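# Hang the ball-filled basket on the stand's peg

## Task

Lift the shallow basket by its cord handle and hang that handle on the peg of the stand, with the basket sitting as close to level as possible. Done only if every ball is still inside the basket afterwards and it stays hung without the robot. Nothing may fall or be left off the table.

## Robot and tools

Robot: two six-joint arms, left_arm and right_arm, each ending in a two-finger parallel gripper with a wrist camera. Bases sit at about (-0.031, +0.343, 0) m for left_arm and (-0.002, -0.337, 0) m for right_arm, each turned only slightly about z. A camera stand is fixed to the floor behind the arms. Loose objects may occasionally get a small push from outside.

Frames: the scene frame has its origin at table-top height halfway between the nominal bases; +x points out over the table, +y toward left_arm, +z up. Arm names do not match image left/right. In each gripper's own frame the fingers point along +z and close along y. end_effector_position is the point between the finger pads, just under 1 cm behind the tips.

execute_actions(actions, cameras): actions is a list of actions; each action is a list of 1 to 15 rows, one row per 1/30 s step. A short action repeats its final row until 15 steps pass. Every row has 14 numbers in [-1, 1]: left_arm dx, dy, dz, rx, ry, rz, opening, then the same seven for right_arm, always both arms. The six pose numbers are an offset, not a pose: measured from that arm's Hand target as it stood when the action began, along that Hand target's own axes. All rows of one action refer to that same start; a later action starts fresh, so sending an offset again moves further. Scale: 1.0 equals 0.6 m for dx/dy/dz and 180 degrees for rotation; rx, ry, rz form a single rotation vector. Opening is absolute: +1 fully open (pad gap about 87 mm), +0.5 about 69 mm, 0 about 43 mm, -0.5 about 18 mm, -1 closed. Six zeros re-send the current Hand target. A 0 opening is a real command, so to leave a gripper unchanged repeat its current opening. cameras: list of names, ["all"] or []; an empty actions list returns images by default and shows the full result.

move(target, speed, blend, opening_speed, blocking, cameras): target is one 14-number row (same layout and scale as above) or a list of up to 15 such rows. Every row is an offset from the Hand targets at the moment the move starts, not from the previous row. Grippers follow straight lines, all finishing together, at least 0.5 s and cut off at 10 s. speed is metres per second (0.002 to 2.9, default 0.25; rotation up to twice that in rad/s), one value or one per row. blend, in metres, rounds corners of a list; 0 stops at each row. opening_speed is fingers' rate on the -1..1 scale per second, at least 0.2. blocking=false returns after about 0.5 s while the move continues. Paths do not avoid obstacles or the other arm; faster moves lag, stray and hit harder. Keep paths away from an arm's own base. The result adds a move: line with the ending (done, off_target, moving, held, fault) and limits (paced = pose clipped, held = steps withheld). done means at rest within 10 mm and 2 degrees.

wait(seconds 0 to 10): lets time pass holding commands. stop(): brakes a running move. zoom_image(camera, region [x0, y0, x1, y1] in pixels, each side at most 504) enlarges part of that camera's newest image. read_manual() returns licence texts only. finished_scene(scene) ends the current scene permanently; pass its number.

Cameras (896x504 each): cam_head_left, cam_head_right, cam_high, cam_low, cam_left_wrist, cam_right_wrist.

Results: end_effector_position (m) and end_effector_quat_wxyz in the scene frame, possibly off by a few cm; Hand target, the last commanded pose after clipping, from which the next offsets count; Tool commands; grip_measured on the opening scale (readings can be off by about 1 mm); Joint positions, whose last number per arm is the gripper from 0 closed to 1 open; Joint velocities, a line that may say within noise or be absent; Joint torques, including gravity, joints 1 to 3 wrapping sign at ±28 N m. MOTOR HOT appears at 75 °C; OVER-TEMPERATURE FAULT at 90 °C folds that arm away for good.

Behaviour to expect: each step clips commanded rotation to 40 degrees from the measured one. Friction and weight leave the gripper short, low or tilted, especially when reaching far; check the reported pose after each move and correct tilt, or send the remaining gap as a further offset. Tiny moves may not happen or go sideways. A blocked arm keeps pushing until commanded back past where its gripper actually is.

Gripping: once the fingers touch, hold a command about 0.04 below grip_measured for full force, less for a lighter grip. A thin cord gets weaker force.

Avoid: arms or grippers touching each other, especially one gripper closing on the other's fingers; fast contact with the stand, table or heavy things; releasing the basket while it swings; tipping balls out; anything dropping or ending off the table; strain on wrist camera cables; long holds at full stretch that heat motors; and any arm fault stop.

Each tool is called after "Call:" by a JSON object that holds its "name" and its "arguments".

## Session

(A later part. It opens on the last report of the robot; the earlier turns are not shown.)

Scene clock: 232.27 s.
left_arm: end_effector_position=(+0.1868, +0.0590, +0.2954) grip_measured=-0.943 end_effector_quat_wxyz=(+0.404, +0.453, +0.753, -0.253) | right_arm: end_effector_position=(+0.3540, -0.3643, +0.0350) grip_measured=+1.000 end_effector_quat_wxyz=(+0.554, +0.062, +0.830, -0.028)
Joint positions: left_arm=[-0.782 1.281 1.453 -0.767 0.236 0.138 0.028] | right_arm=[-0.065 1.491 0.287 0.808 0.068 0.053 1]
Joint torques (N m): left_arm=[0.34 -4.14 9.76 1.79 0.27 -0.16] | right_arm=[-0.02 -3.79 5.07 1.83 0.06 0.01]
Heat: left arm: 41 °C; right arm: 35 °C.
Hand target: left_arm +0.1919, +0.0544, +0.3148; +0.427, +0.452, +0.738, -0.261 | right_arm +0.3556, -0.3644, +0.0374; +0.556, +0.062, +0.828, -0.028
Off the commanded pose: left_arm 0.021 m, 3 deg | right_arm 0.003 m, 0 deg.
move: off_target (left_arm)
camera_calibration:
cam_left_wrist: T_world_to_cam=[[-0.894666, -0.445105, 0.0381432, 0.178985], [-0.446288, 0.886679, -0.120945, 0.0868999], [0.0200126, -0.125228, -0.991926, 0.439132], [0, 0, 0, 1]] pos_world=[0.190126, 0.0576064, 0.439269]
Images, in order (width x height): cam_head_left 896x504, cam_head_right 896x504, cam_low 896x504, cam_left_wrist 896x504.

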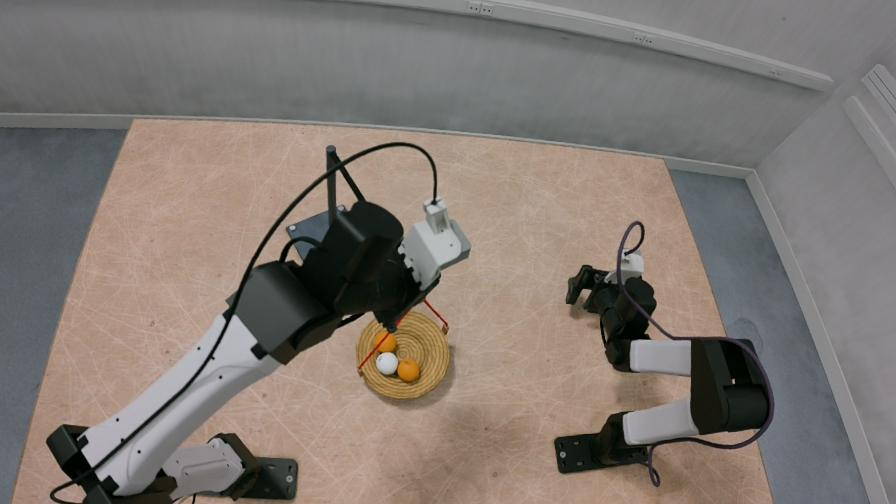

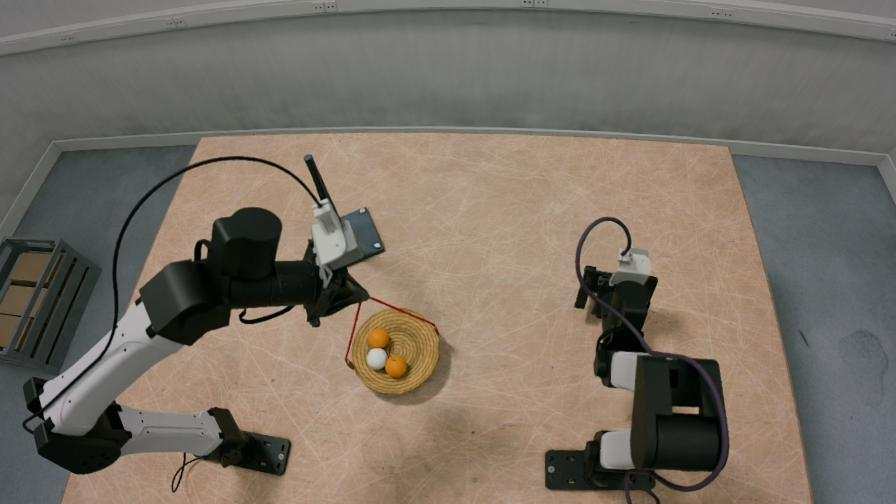

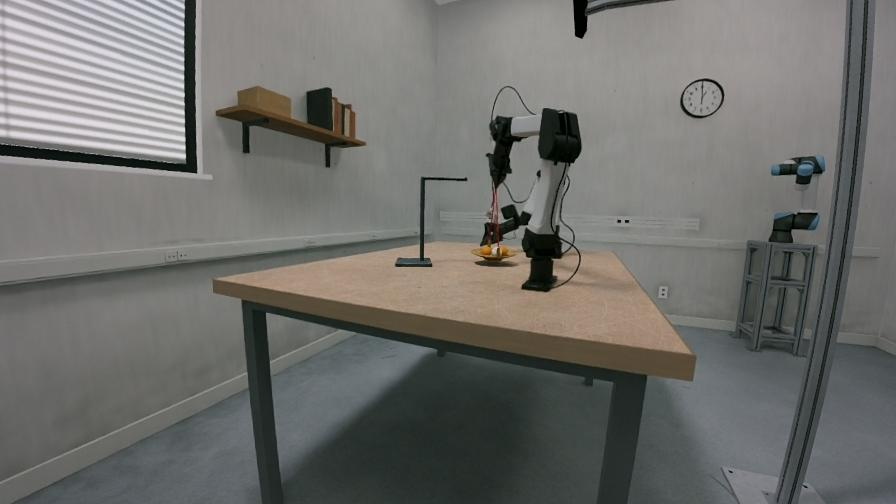

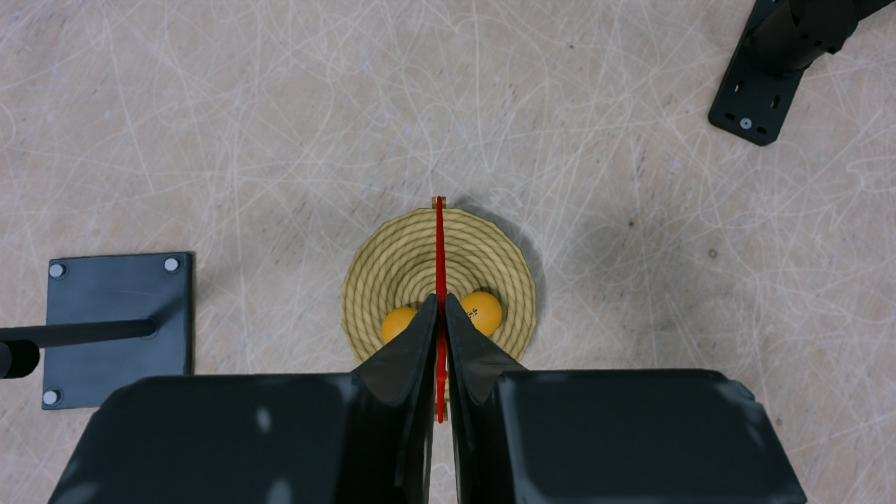

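Call:
{"name": "move", "arguments": {"target": [-0.1016, 0.0832, -0.0641, -0.0154, 0, -0.0089, -1, 0, 0, 0, 0, 0, 0, 1], "speed": 0.08, "cameras": ["cam_left_wrist", "cam_low"]}}

Call:
{"name": "zoom_image", "arguments": {"camera": "cam_low", "region": [410, 160, 520, 270]}}

Scene clock: 338.03 s.
left_arm: end_effector_position=(+0.2318, +0.0824, +0.3708) grip_measured=-0.943 end_effector_quat_wxyz=(+0.413, +0.429, +0.766, -0.243) | right_arm: end_effector_position=(+0.3540, -0.3643, +0.0350) grip_measured=+1.000 end_effector_quat_wxyz=(+0.554, +0.062, +0.830, -0.028)
Joint positions: left_arm=[-0.614 1.5 1.979 -1.088 0.328 0.198 0.028] | right_arm=[-0.065 1.491 0.287 0.808 0.068 0.053 1]
Joint torques (N m): left_arm=[0.25 -4.98 8.57 1.76 0.32 -0.15] | right_arm=[-0.01 -3.75 5.09 1.82 0.04 0.02]
Heat: left arm: 44 °C; right arm: 36 °C.
Hand target: left_arm +0.2351, +0.0796, +0.3869; +0.434, +0.431, +0.751, -0.249 | right_arm +0.3556, -0.3644, +0.0374; +0.556, +0.062, +0.828, -0.028
Off the commanded pose: left_arm 0.017 m, 3 deg | right_arm 0.003 m, 0 deg.
move: off_target (left_arm)
camera_calibration:
cam_left_wrist: T_world_to_cam=[[-0.866634, -0.497288, 0.0406271, 0.223715], [-0.49817, 0.85788, -0.125967, 0.111722], [0.0277887, -0.129406, -0.991202, 0.514201], [0, 0, 0, 1]] pos_world=[0.235247, 0.0819479, 0.514662]
Images, in order (width x height): cam_low 896x504, cam_left_wrist 896x504.

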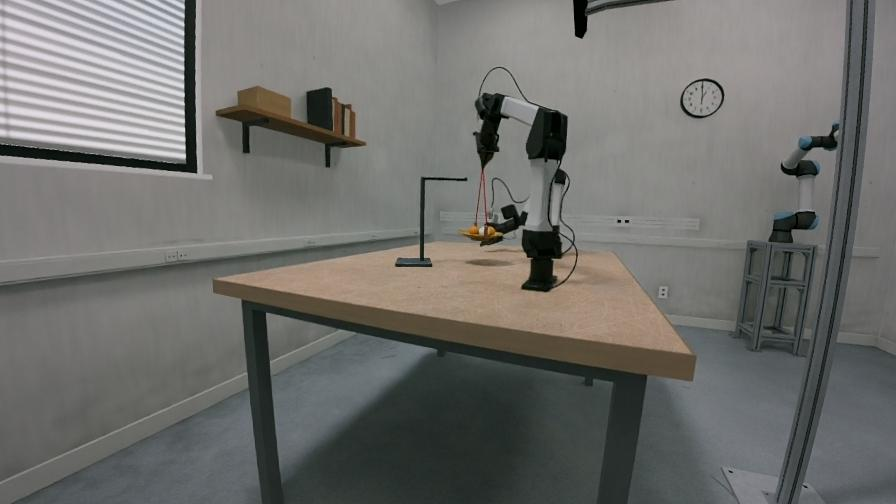

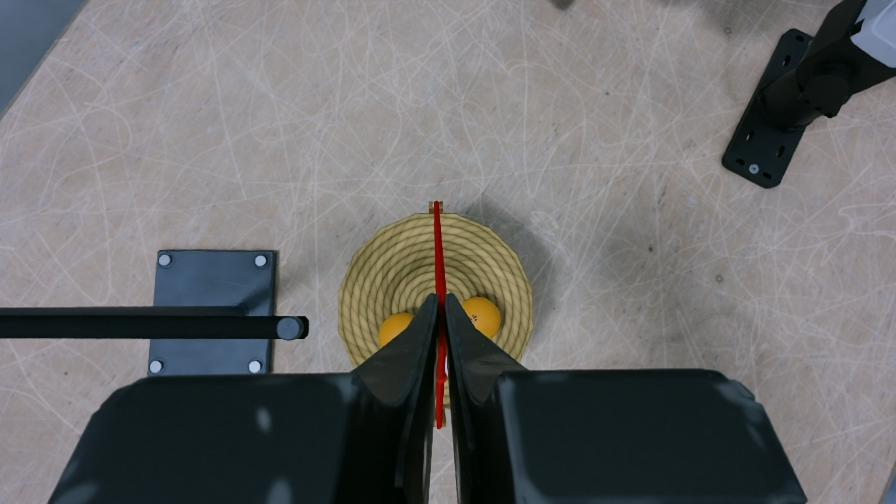

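Scaled by 4.582 from the camera's 896x504 image, which has a finer 1280x720 frame.

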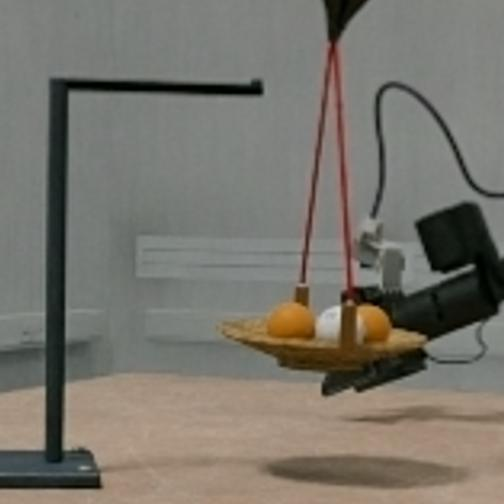

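Call:
{"name": "zoom_image", "arguments": {"camera": "cam_left_wrist", "region": [120, 240, 460, 430]}}

Scaled by 1.482 from the camera's 896x504 image, which has a finer 1280x720 frame.

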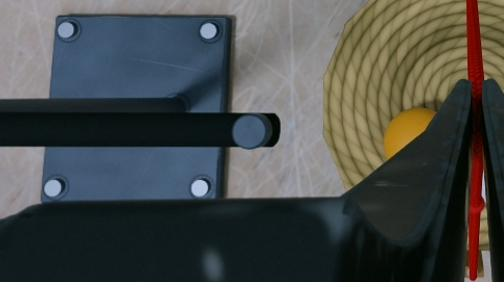

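Call:
{"name": "move", "arguments": {"target": [0.0109, 0.1951, 0.0011, 0, 0, 0, -1, 0, 0, 0, 0, 0, 0, 1], "speed": 0.07, "cameras": ["cam_left_wrist", "cam_low"]}}

Call:
{"name": "zoom_image", "arguments": {"camera": "cam_low", "region": [410, 160, 520, 270]}}

Call:
{"name": "zoom_image", "arguments": {"camera": "cam_left_wrist", "region": [260, 240, 600, 430]}}

Scene clock: 367.53 s.
left_arm: end_effector_position=(+0.3318, +0.1430, +0.3682) grip_measured=-0.943 end_effector_quat_wxyz=(+0.415, +0.424, +0.765, -0.248) | right_arm: end_effector_position=(+0.3540, -0.3643, +0.0350) grip_measured=+1.000 end_effector_quat_wxyz=(+0.554, +0.062, +0.830, -0.028)
Joint positions: left_arm=[-0.256 1.776 2.292 -1.226 0.617 0.429 0.028] | right_arm=[-0.065 1.491 0.287 0.808 0.068 0.053 1]
Joint torques (N m): left_arm=[0.09 -6.95 8.09 1.54 0.43 -0.14] | right_arm=[-0.05 -3.78 5.09 1.81 0.06 0.02]
Heat: left arm: 43 °C; right arm: 36 °C.
Hand target: left_arm +0.3349, +0.1409, +0.3809; +0.434, +0.431, +0.751, -0.249 | right_arm +0.3556, -0.3644, +0.0374; +0.556, +0.062, +0.828, -0.028
Off the commanded pose: left_arm 0.013 m, 3 deg | right_arm 0.003 m, 0 deg.
move: off_target (left_arm)
camera_calibration:
cam_left_wrist: T_world_to_cam=[[-0.864593, -0.500076, 0.0490145, 0.337197], [-0.501765, 0.854088, -0.136989, 0.115022], [0.0266424, -0.143034, -0.989359, 0.518429], [0, 0, 0, 1]] pos_world=[0.33544, 0.144538, 0.512142]
Images, in order (width x height): cam_low 896x504, cam_left_wrist 896x504.

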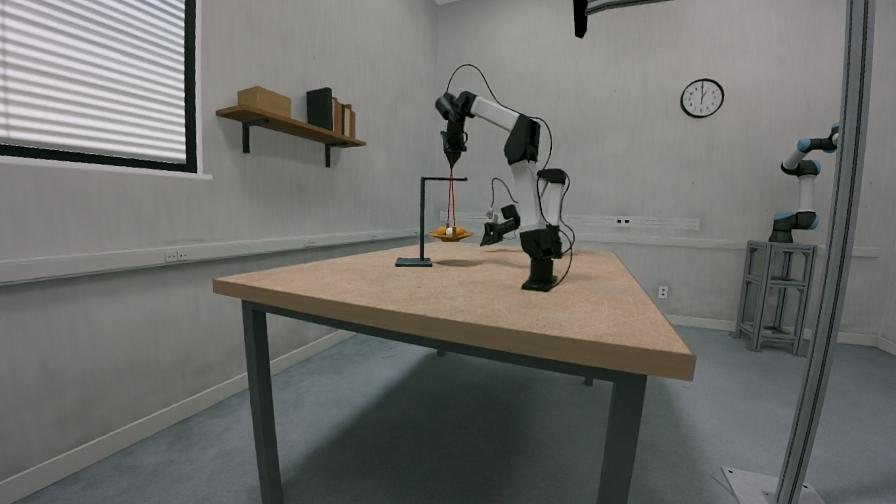

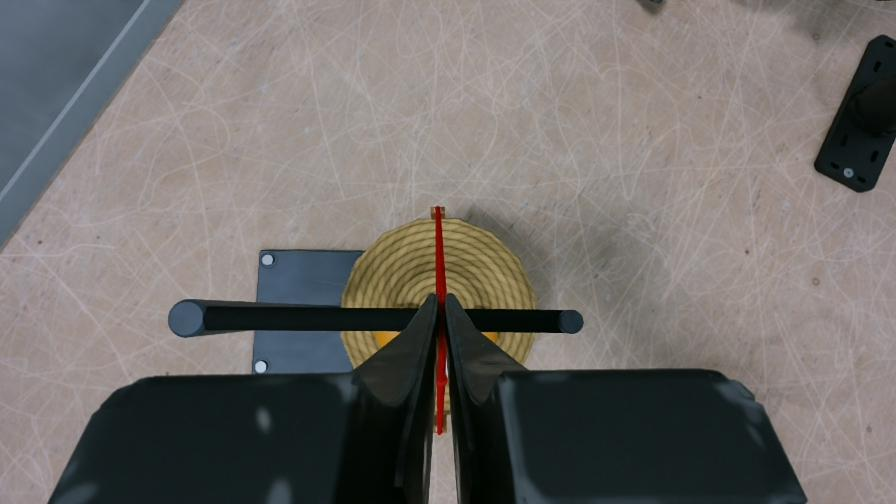

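Scaled by 4.582 from the camera's 896x504 image, which has a finer 1280x720 frame.

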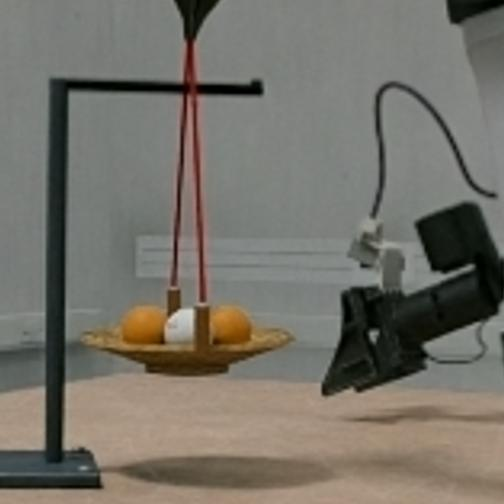

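Scaled by 1.482 from the camera's 896x504 image, which has a finer 1280x720 frame.

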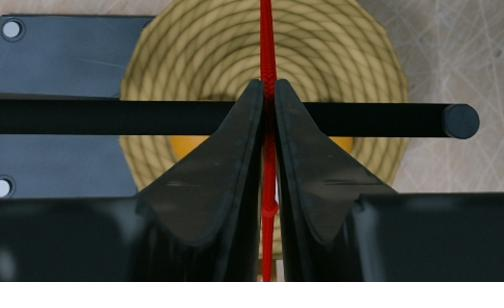

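Call:
{"name": "move", "arguments": {"target": [0.0351, 0, 0.0125, 0, 0, 0, -1, 0, 0, 0, 0, 0, 0, 1], "speed": 0.05, "cameras": ["cam_left_wrist", "cam_low"]}}

Call:
{"name": "zoom_image", "arguments": {"camera": "cam_low", "region": [410, 160, 520, 270]}}

Call:
{"name": "zoom_image", "arguments": {"camera": "cam_left_wrist", "region": [260, 240, 600, 430]}}

Scene clock: 386.67 s.
left_arm: end_effector_position=(+0.3348, +0.1440, +0.3408) grip_measured=-0.943 end_effector_quat_wxyz=(+0.404, +0.425, +0.771, -0.251) | right_arm: end_effector_position=(+0.3540, -0.3643, +0.0350) grip_measured=+1.000 end_effector_quat_wxyz=(+0.554, +0.062, +0.830, -0.028)
Joint positions: left_arm=[-0.25 1.725 2.109 -1.126 0.624 0.44 0.028] | right_arm=[-0.065 1.491 0.287 0.808 0.068 0.053 1]
Joint torques (N m): left_arm=[0.25 -10.81 5.01 1.77 0.44 -0.16] | right_arm=[-0.06 -3.77 5.12 1.82 0.05 0.02]
Heat: left arm: 44 °C; right arm: 36 °C.
Hand target: left_arm +0.3328, +0.1444, +0.3590; +0.434, +0.431, +0.751, -0.249 | right_arm +0.3556, -0.3644, +0.0374; +0.556, +0.062, +0.828, -0.028
Off the commanded pose: left_arm 0.018 m, 4 deg | right_arm 0.003 m, 0 deg.
move: off_target (left_arm)
camera_calibration:
cam_left_wrist: T_world_to_cam=[[-0.865201, -0.497181, 0.0650961, 0.336005], [-0.501419, 0.857268, -0.116921, 0.104443], [0.00232627, -0.133801, -0.991006, 0.498683], [0, 0, 0, 1]] pos_world=[0.341922, 0.144244, 0.484537]
Images, in order (width x height): cam_low 896x504, cam_left_wrist 896x504.

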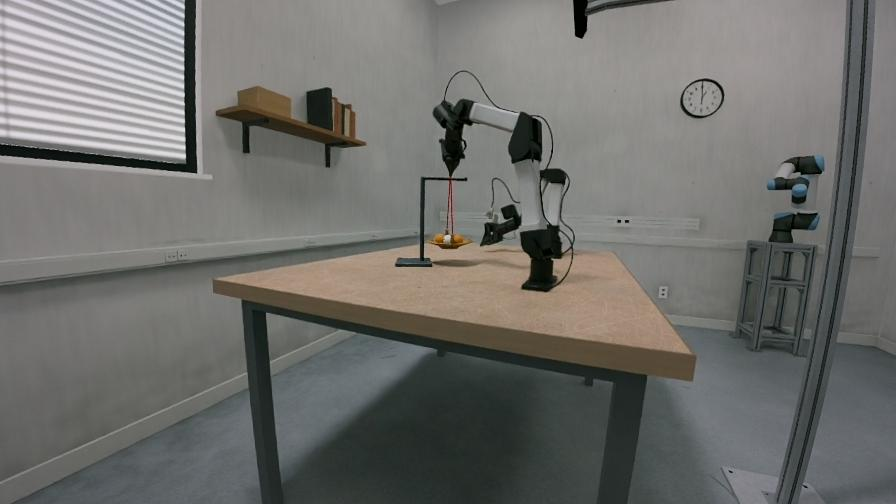

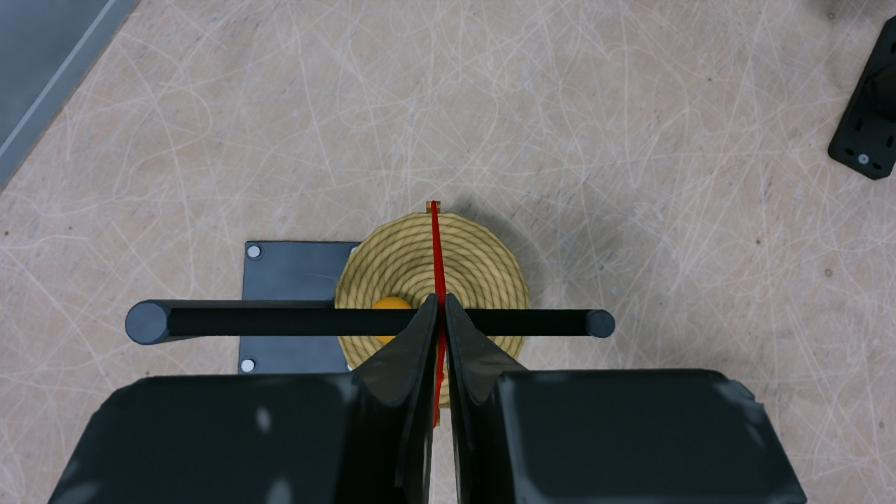

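Scaled by 4.582 from the camera's 896x504 image, which has a finer 1280x720 frame.

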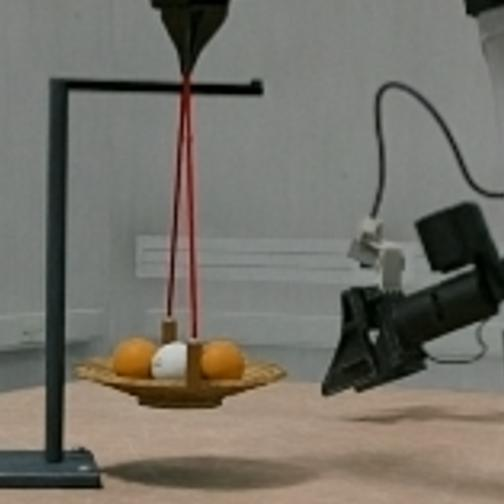

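Scaled by 1.482 from the camera's 896x504 image, which has a finer 1280x720 frame.

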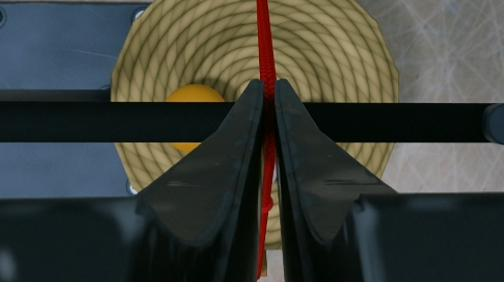

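Call:
{"name": "move", "arguments": {"target": [0.0144, 0, 0.0083, 0, 0, 0, -1, 0, 0, 0, 0, 0, 0, 1], "speed": 0.03, "cameras": ["cam_left_wrist", "cam_low"]}}

Call:
{"name": "zoom_image", "arguments": {"camera": "cam_low", "region": [410, 160, 520, 270]}}

Call:
{"name": "zoom_image", "arguments": {"camera": "cam_left_wrist", "region": [260, 240, 600, 430]}}

Scene clock: 400.37 s.
left_arm: end_effector_position=(+0.3344, +0.1436, +0.3347) grip_measured=-0.943 end_effector_quat_wxyz=(+0.409, +0.426, +0.767, -0.251) | right_arm: end_effector_position=(+0.3540, -0.3643, +0.0350) grip_measured=+1.000 end_effector_quat_wxyz=(+0.554, +0.062, +0.830, -0.028)
Joint positions: left_arm=[-0.25 1.692 2.031 -1.069 0.627 0.441 0.028] | right_arm=[-0.065 1.491 0.287 0.808 0.068 0.053 1]
Joint torques (N m): left_arm=[0.34 -10.28 4.85 1.77 0.46 -0.19] | right_arm=[-0.1 -3.81 5.08 1.81 0.04 0]
Heat: left arm: 43 °C; right arm: 36 °C.
Hand target: left_arm +0.3329, +0.1444, +0.3489; +0.434, +0.431, +0.751, -0.249 | right_arm +0.3556, -0.3644, +0.0374; +0.556, +0.062, +0.828, -0.028
Off the commanded pose: left_arm 0.014 m, 3 deg | right_arm 0.003 m, 0 deg.
move: off_target (left_arm)
camera_calibration:
cam_left_wrist: T_world_to_cam=[[-0.867396, -0.494273, 0.0576141, 0.338606], [-0.497437, 0.858113, -0.127274, 0.105789], [0.0134685, -0.139056, -0.990193, 0.489382], [0, 0, 0, 1]] pos_world=[0.339737, 0.144637, 0.478539]
Images, in order (width x height): cam_low 896x504, cam_left_wrist 896x504.

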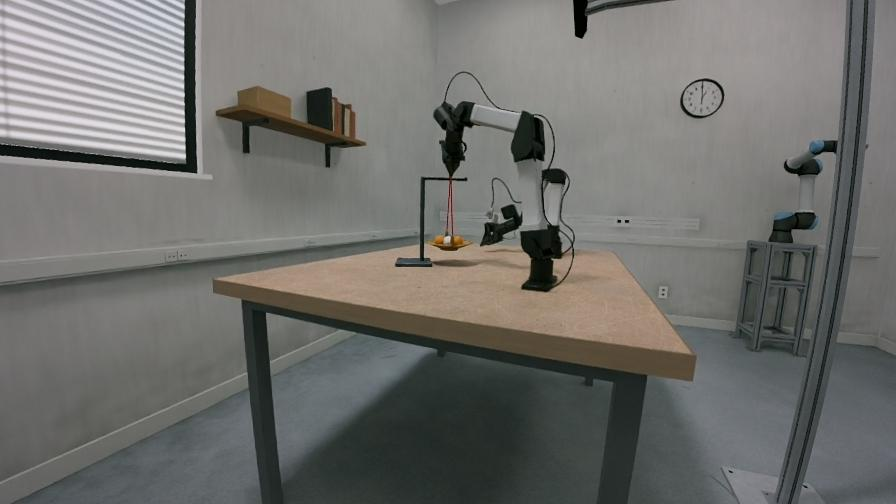

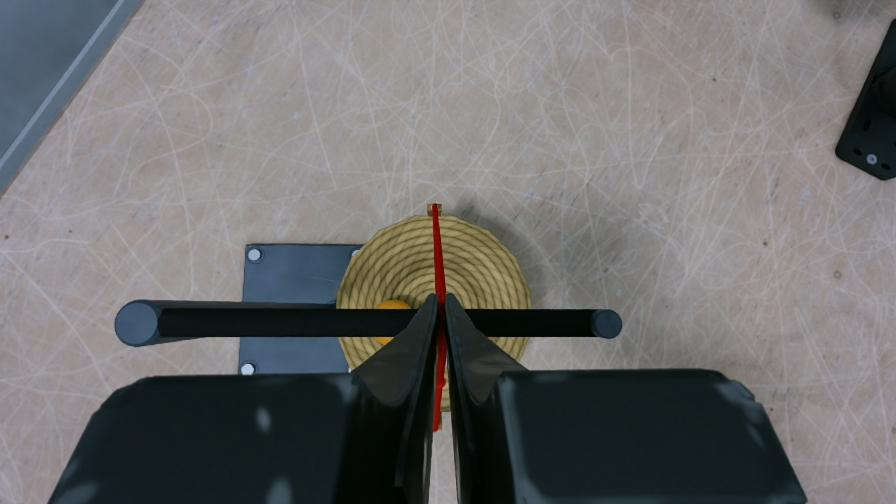

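Scaled by 4.582 from the camera's 896x504 image, which has a finer 1280x720 frame.

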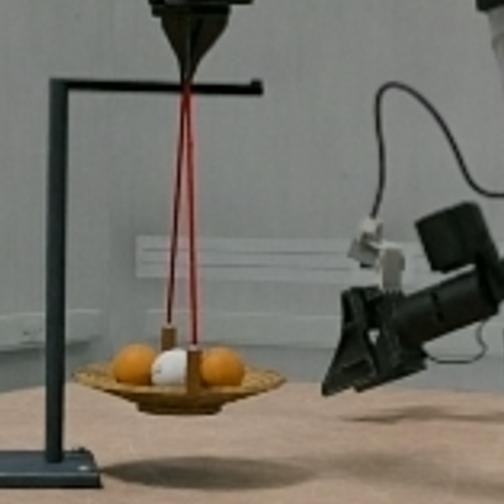

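Scaled by 1.482 from the camera's 896x504 image, which has a finer 1280x720 frame.

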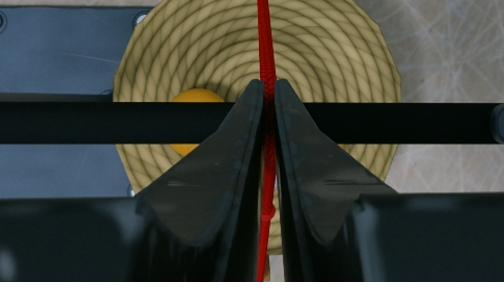

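Call:
{"name": "move", "arguments": {"target": [0.0144, 0, 0.0083, 0, 0, 0, -1, 0, 0, 0, 0, 0, 0, 1], "speed": 0.03, "cameras": ["cam_left_wrist", "cam_low"]}}

Call:
{"name": "zoom_image", "arguments": {"camera": "cam_low", "region": [410, 160, 520, 270]}}

Call:
{"name": "zoom_image", "arguments": {"camera": "cam_left_wrist", "region": [260, 180, 600, 430]}}

Scene clock: 405.80 s.
left_arm: end_effector_position=(+0.3343, +0.1437, +0.3339) grip_measured=-0.943 end_effector_quat_wxyz=(+0.423, +0.428, +0.759, -0.250) | right_arm: end_effector_position=(+0.3540, -0.3643, +0.0350) grip_measured=+1.000 end_effector_quat_wxyz=(+0.554, +0.062, +0.830, -0.028)
Joint positions: left_arm=[-0.247 1.654 1.962 -1.006 0.633 0.441 0.028] | right_arm=[-0.065 1.491 0.287 0.808 0.068 0.053 1]
Joint torques (N m): left_arm=[0.14 -8.96 4.42 1.62 0.35 -0.21] | right_arm=[-0.06 -3.85 5.11 1.82 0.05 0.01]
Heat: left arm: 43 °C; right arm: 36 °C.
Hand target: left_arm +0.3329, +0.1444, +0.3389; +0.434, +0.431, +0.751, -0.249 | right_arm +0.3556, -0.3644, +0.0374; +0.556, +0.062, +0.828, -0.028
Off the commanded pose: left_arm 0.005 m, 2 deg | right_arm 0.003 m, 0 deg.
move: done
camera_calibration:
cam_left_wrist: T_world_to_cam=[[-0.869947, -0.491644, 0.038445, 0.345461], [-0.491344, 0.857479, -0.152679, 0.112218], [0.0420981, -0.151713, -0.987528, 0.479877], [0, 0, 0, 1]] pos_world=[0.335469, 0.146423, 0.477744]
Images, in order (width x height): cam_low 896x504, cam_left_wrist 896x504.

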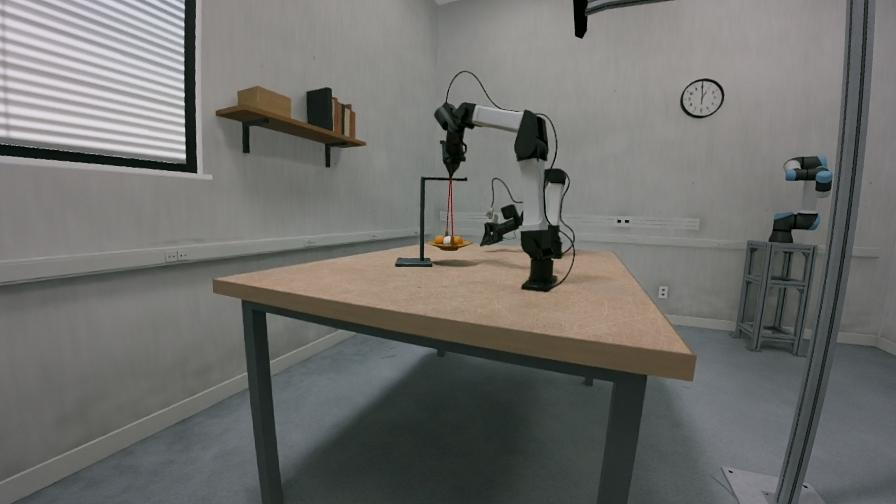

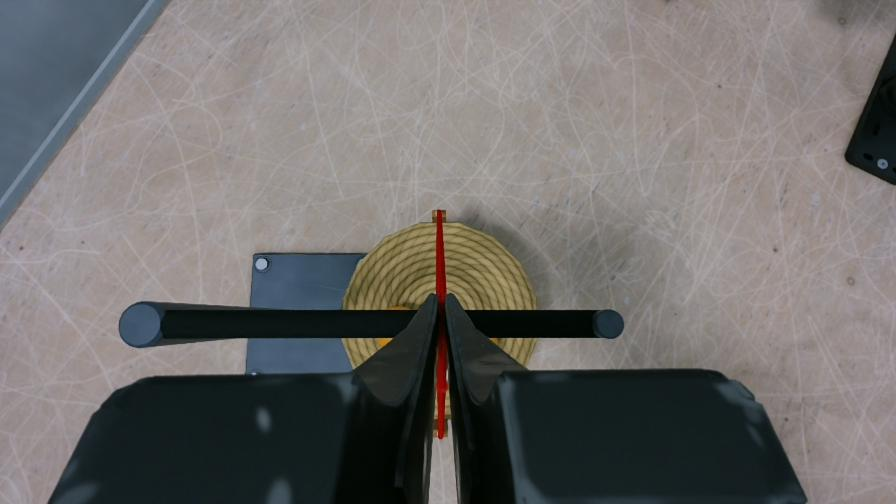

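Scaled by 4.582 from the camera's 896x504 image, which has a finer 1280x720 frame.

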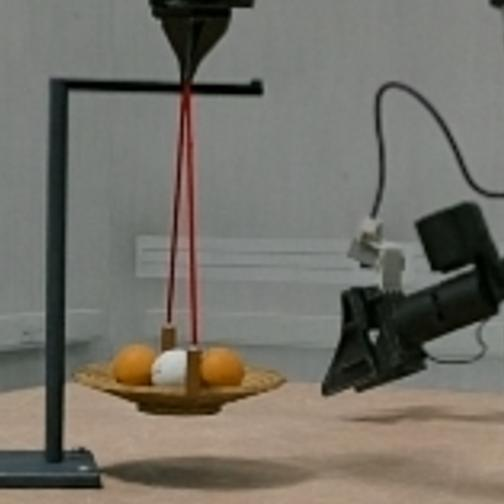

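Scaled by 1.482 from the camera's 896x504 image, which has a finer 1280x720 frame.

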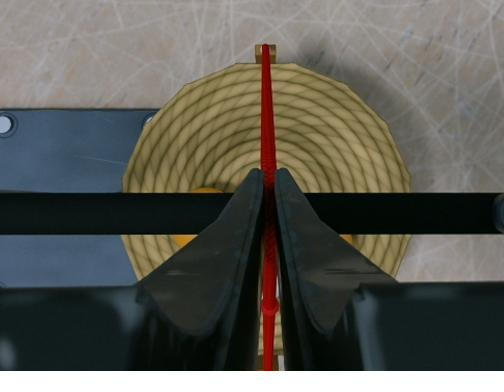

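Call:
{"name": "move", "arguments": {"target": [0.0058, 0, 0.0033, 0, 0, 0, -1, 0, 0, 0, 0, 0, 0, 1], "speed": 0.03, "cameras": []}}

Call:
{"name": "move", "arguments": {"target": [0, 0, 0, 0, 0, 0, -0.6, 0, 0, 0, 0, 0, 0, 1], "speed": 0.03, "opening_speed": 0.25, "cameras": ["cam_left_wrist", "cam_low"]}}

Call:
{"name": "zoom_image", "arguments": {"camera": "cam_low", "region": [410, 160, 520, 270]}}

Call:
{"name": "zoom_image", "arguments": {"camera": "cam_left_wrist", "region": [260, 180, 600, 430]}}

Scene clock: 414.30 s.
left_arm: end_effector_position=(+0.3342, +0.1435, +0.3337) grip_measured=-0.943 end_effector_quat_wxyz=(+0.428, +0.429, +0.755, -0.249) | right_arm: end_effector_position=(+0.3540, -0.3643, +0.0350) grip_measured=+1.000 end_effector_quat_wxyz=(+0.554, +0.062, +0.830, -0.028)
Joint positions: left_arm=[-0.247 1.64 1.935 -0.98 0.634 0.441 0.028] | right_arm=[-0.065 1.491 0.287 0.808 0.068 0.053 1]
Joint torques (N m): left_arm=[0.05 -8.34 4.26 1.59 0.36 -0.2] | right_arm=[-0.02 -3.79 5.14 1.81 0.05 0.01]
Heat: left arm: 43 °C; right arm: 36 °C.
Hand target: left_arm +0.3328, +0.1445, +0.3350; +0.434, +0.431, +0.751, -0.249 | right_arm +0.3556, -0.3644, +0.0374; +0.556, +0.062, +0.828, -0.028
Off the commanded pose: left_arm 0.002 m, 1 deg | right_arm 0.003 m, 0 deg.
move: done
No camera images: "cameras" was empty.

Scene clock: 416.10 s.
left_arm: end_effector_position=(+0.3345, +0.1430, +0.3321) grip_measured=-0.600 end_effector_quat_wxyz=(+0.427, +0.430, +0.755, -0.250) | right_arm: end_effector_position=(+0.3540, -0.3643, +0.0350) grip_measured=+1.000 end_effector_quat_wxyz=(+0.554, +0.062, +0.830, -0.028)
Joint positions: left_arm=[-0.247 1.64 1.929 -0.975 0.637 0.441 0.2] | right_arm=[-0.065 1.491 0.287 0.808 0.068 0.053 1]
Joint torques (N m): left_arm=[0.09 -8.54 4.66 1.51 0.35 -0.2] | right_arm=[-0.08 -3.81 5.08 1.81 0.04 0]
Heat: left arm: 43 °C; right arm: 36 °C.
Hand target: left_arm +0.3328, +0.1445, +0.3350; +0.434, +0.431, +0.751, -0.249 | right_arm +0.3556, -0.3644, +0.0374; +0.556, +0.062, +0.828, -0.028
Off the commanded pose: left_arm 0.004 m, 1 deg | right_arm 0.003 m, 0 deg.
move: done
camera_calibration:
cam_left_wrist: T_world_to_cam=[[-0.871768, -0.488874, 0.0319653, 0.347792], [-0.487135, 0.858025, -0.162762, 0.114458], [0.0521429, -0.157462, -0.986147, 0.475012], [0, 0, 0, 1]] pos_world=[0.334183, 0.146615, 0.475944]
Images, in order (width x height): cam_low 896x504, cam_left_wrist 896x504.

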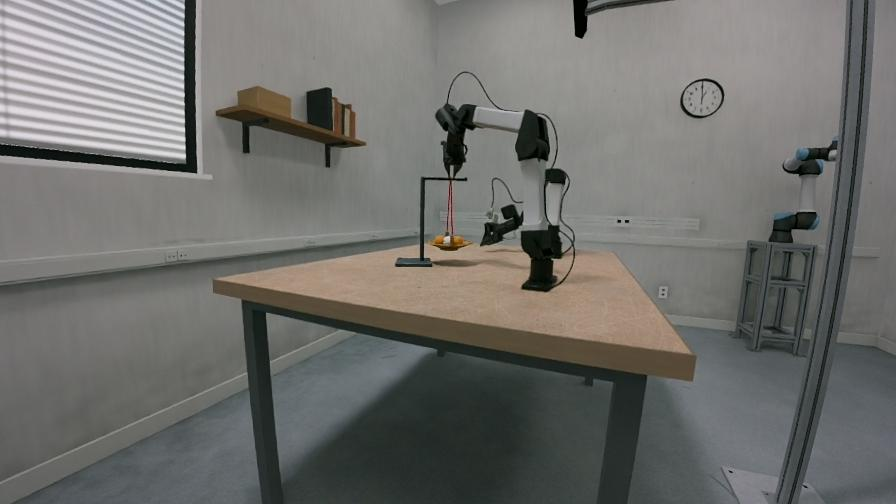

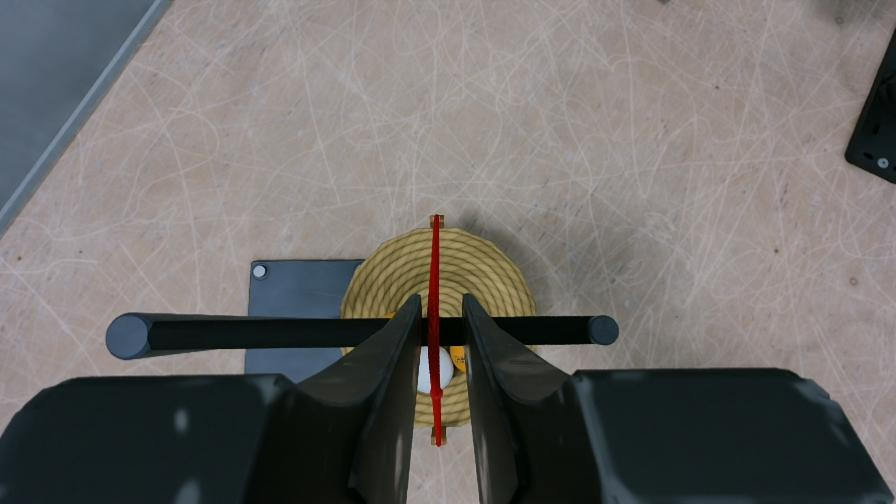

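Scaled by 4.582 from the camera's 896x504 image, which has a finer 1280x720 frame.

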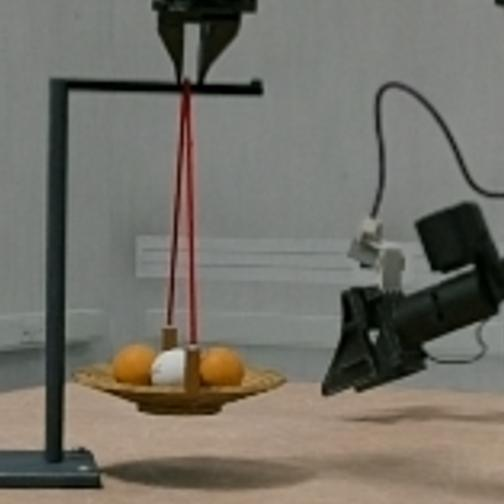

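Scaled by 1.482 from the camera's 896x504 image, which has a finer 1280x720 frame.

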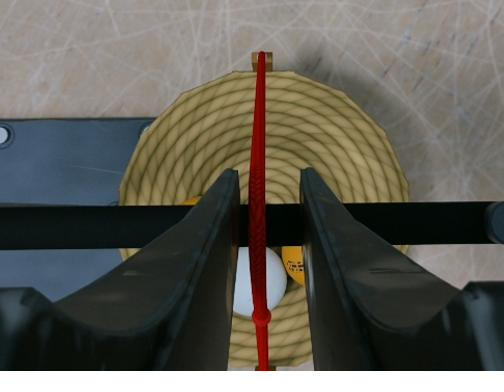

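Call:
{"name": "move", "arguments": {"target": [[0, 0, 0, 0, 0, 0, 0.0, 0, 0, 0, 0, 0, 0, 1], [-0.0866, 0, -0.05, 0, 0, 0, 0.0, 0, 0, 0, 0, 0, 0, 1]], "speed": 0.08, "opening_speed": 0.6, "cameras": ["cam_left_wrist", "cam_low", "cam_head_left", "cam_head_right"]}}

Call:
{"name": "zoom_image", "arguments": {"camera": "cam_low", "region": [430, 220, 480, 260]}}

Scene clock: 429.93 s.
left_arm: end_effector_position=(+0.3310, +0.1438, +0.3917) grip_measured=+0.000 end_effector_quat_wxyz=(+0.430, +0.430, +0.753, -0.250) | right_arm: end_effector_position=(+0.3540, -0.3643, +0.0350) grip_measured=+1.000 end_effector_quat_wxyz=(+0.554, +0.062, +0.830, -0.028)
Joint positions: left_arm=[-0.247 1.846 2.491 -1.325 0.638 0.441 0.5] | right_arm=[-0.065 1.491 0.287 0.808 0.068 0.053 1]
Joint torques (N m): left_arm=[0.17 -6.57 6.9 1.31 0.36 -0.21] | right_arm=[-0.09 -3.82 5.09 1.8 0.05 0.01]
Heat: left arm: 42 °C; right arm: 36 °C.
Hand target: left_arm +0.3329, +0.1445, +0.3949; +0.434, +0.431, +0.751, -0.249 | right_arm +0.3556, -0.3644, +0.0374; +0.556, +0.062, +0.828, -0.028
Off the commanded pose: left_arm 0.004 m, 1 deg | right_arm 0.003 m, 0 deg.
move: done
camera_calibration:
cam_left_wrist: T_world_to_cam=[[-0.872353, -0.488065, 0.0281562, 0.344843], [-0.485468, 0.858046, -0.167564, 0.123059], [0.0576225, -0.159844, -0.985459, 0.532376], [0, 0, 0, 1]] pos_world=[0.329889, 0.147812, 0.535546]
Images, in order (width x height): cam_head_left 896x504, cam_head_right 896x504, cam_low 896x504, cam_left_wrist 896x504.

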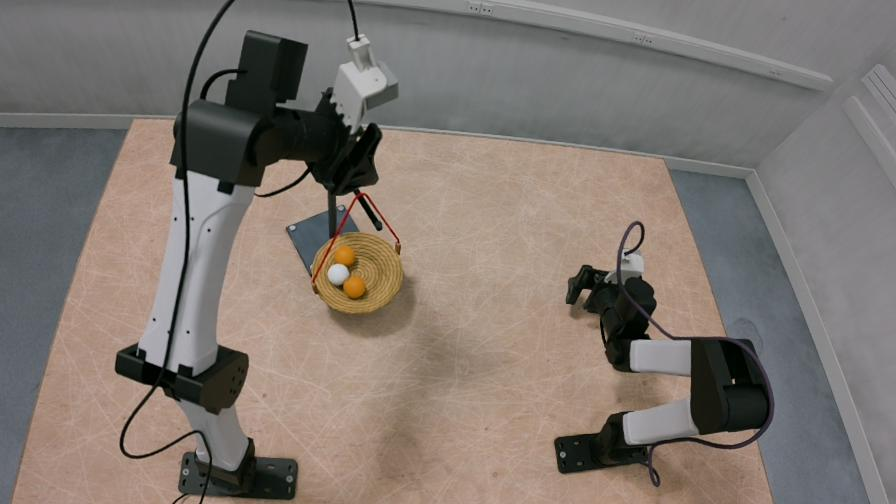

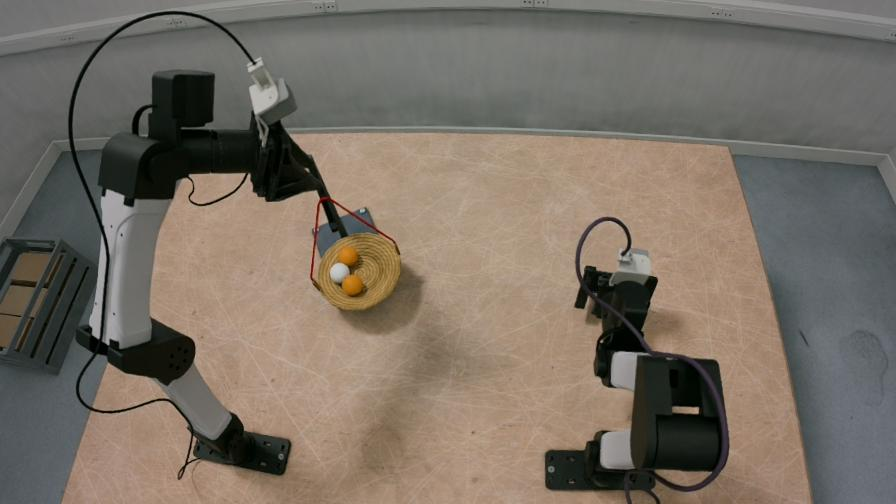

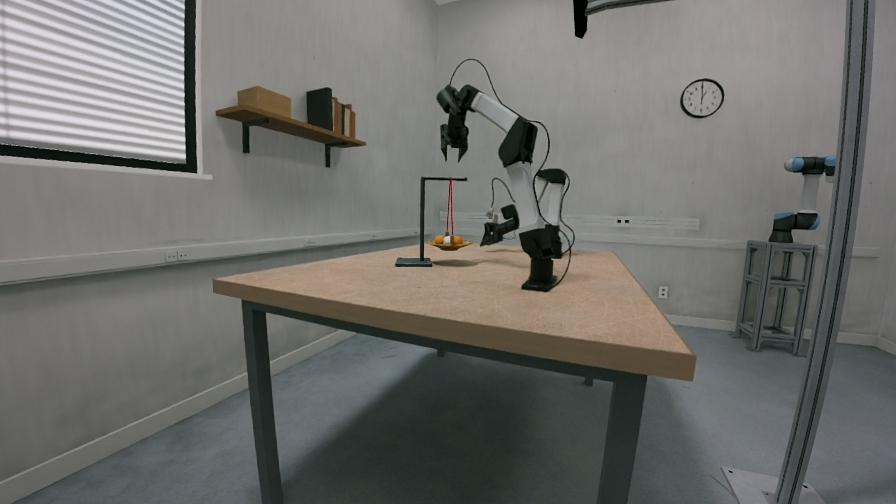

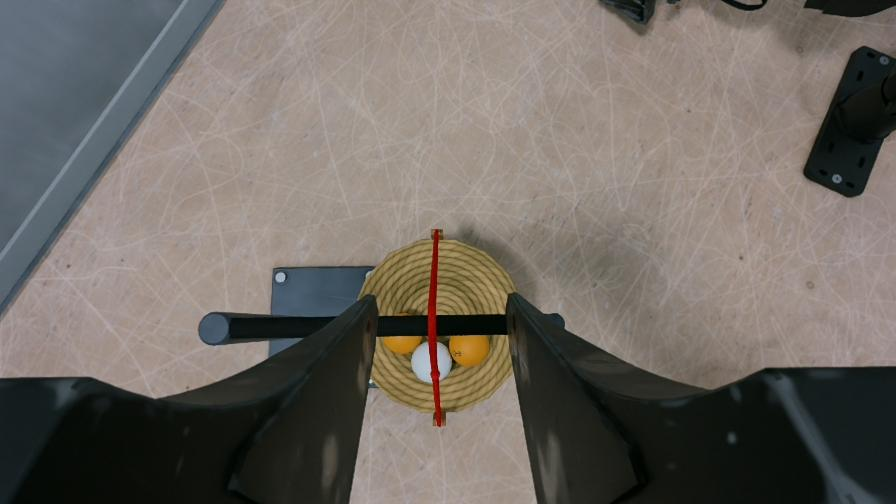

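Scaled by 10.080 from the camera's 896x504 image, which has a finer 1280x720 frame.

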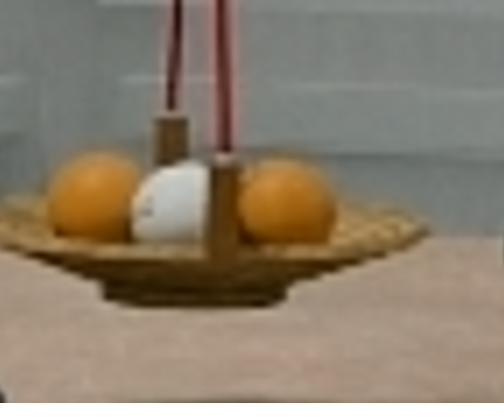

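Call:
{"name": "zoom_image", "arguments": {"camera": "cam_head_left", "region": [295, 275, 335, 305]}}

Call:
{"name": "zoom_image", "arguments": {"camera": "cam_head_left", "region": [380, 225, 420, 255]}}

Call:
{"name": "zoom_image", "arguments": {"camera": "cam_head_right", "region": [295, 265, 335, 295]}}

Call:
{"name": "zoom_image", "arguments": {"camera": "cam_head_right", "region": [380, 225, 420, 255]}}

Scaled by 12.600 from the camera's 896x504 image, which has a finer 1280x720 frame.

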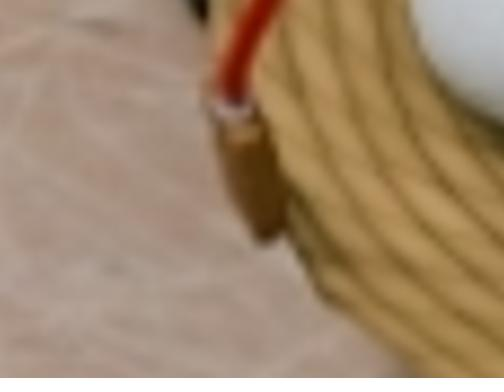

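Scaled by 12.600 from the camera's 896x504 image, which has a finer 1280x720 frame.

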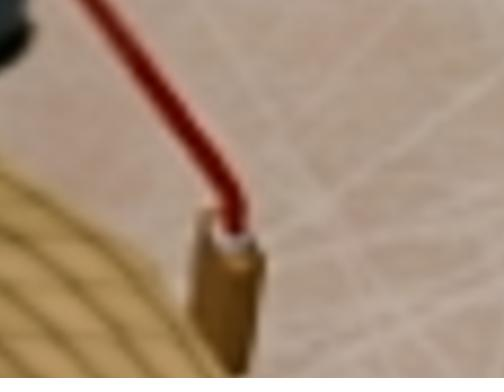

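Scaled by 12.600 from the camera's 896x504 image, which has a finer 1280x720 frame.

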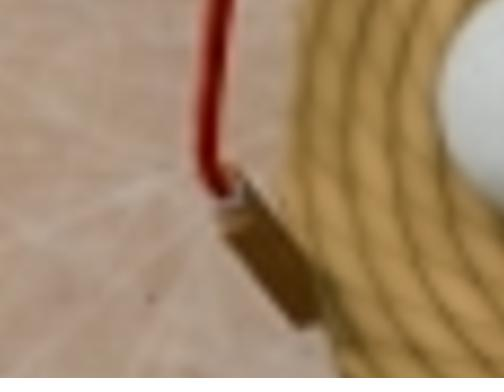

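Scaled by 12.600 from the camera's 896x504 image, which has a finer 1280x720 frame.

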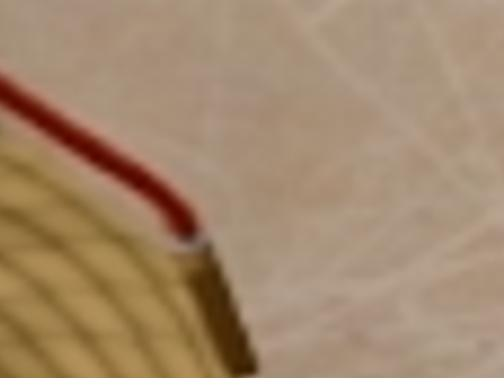

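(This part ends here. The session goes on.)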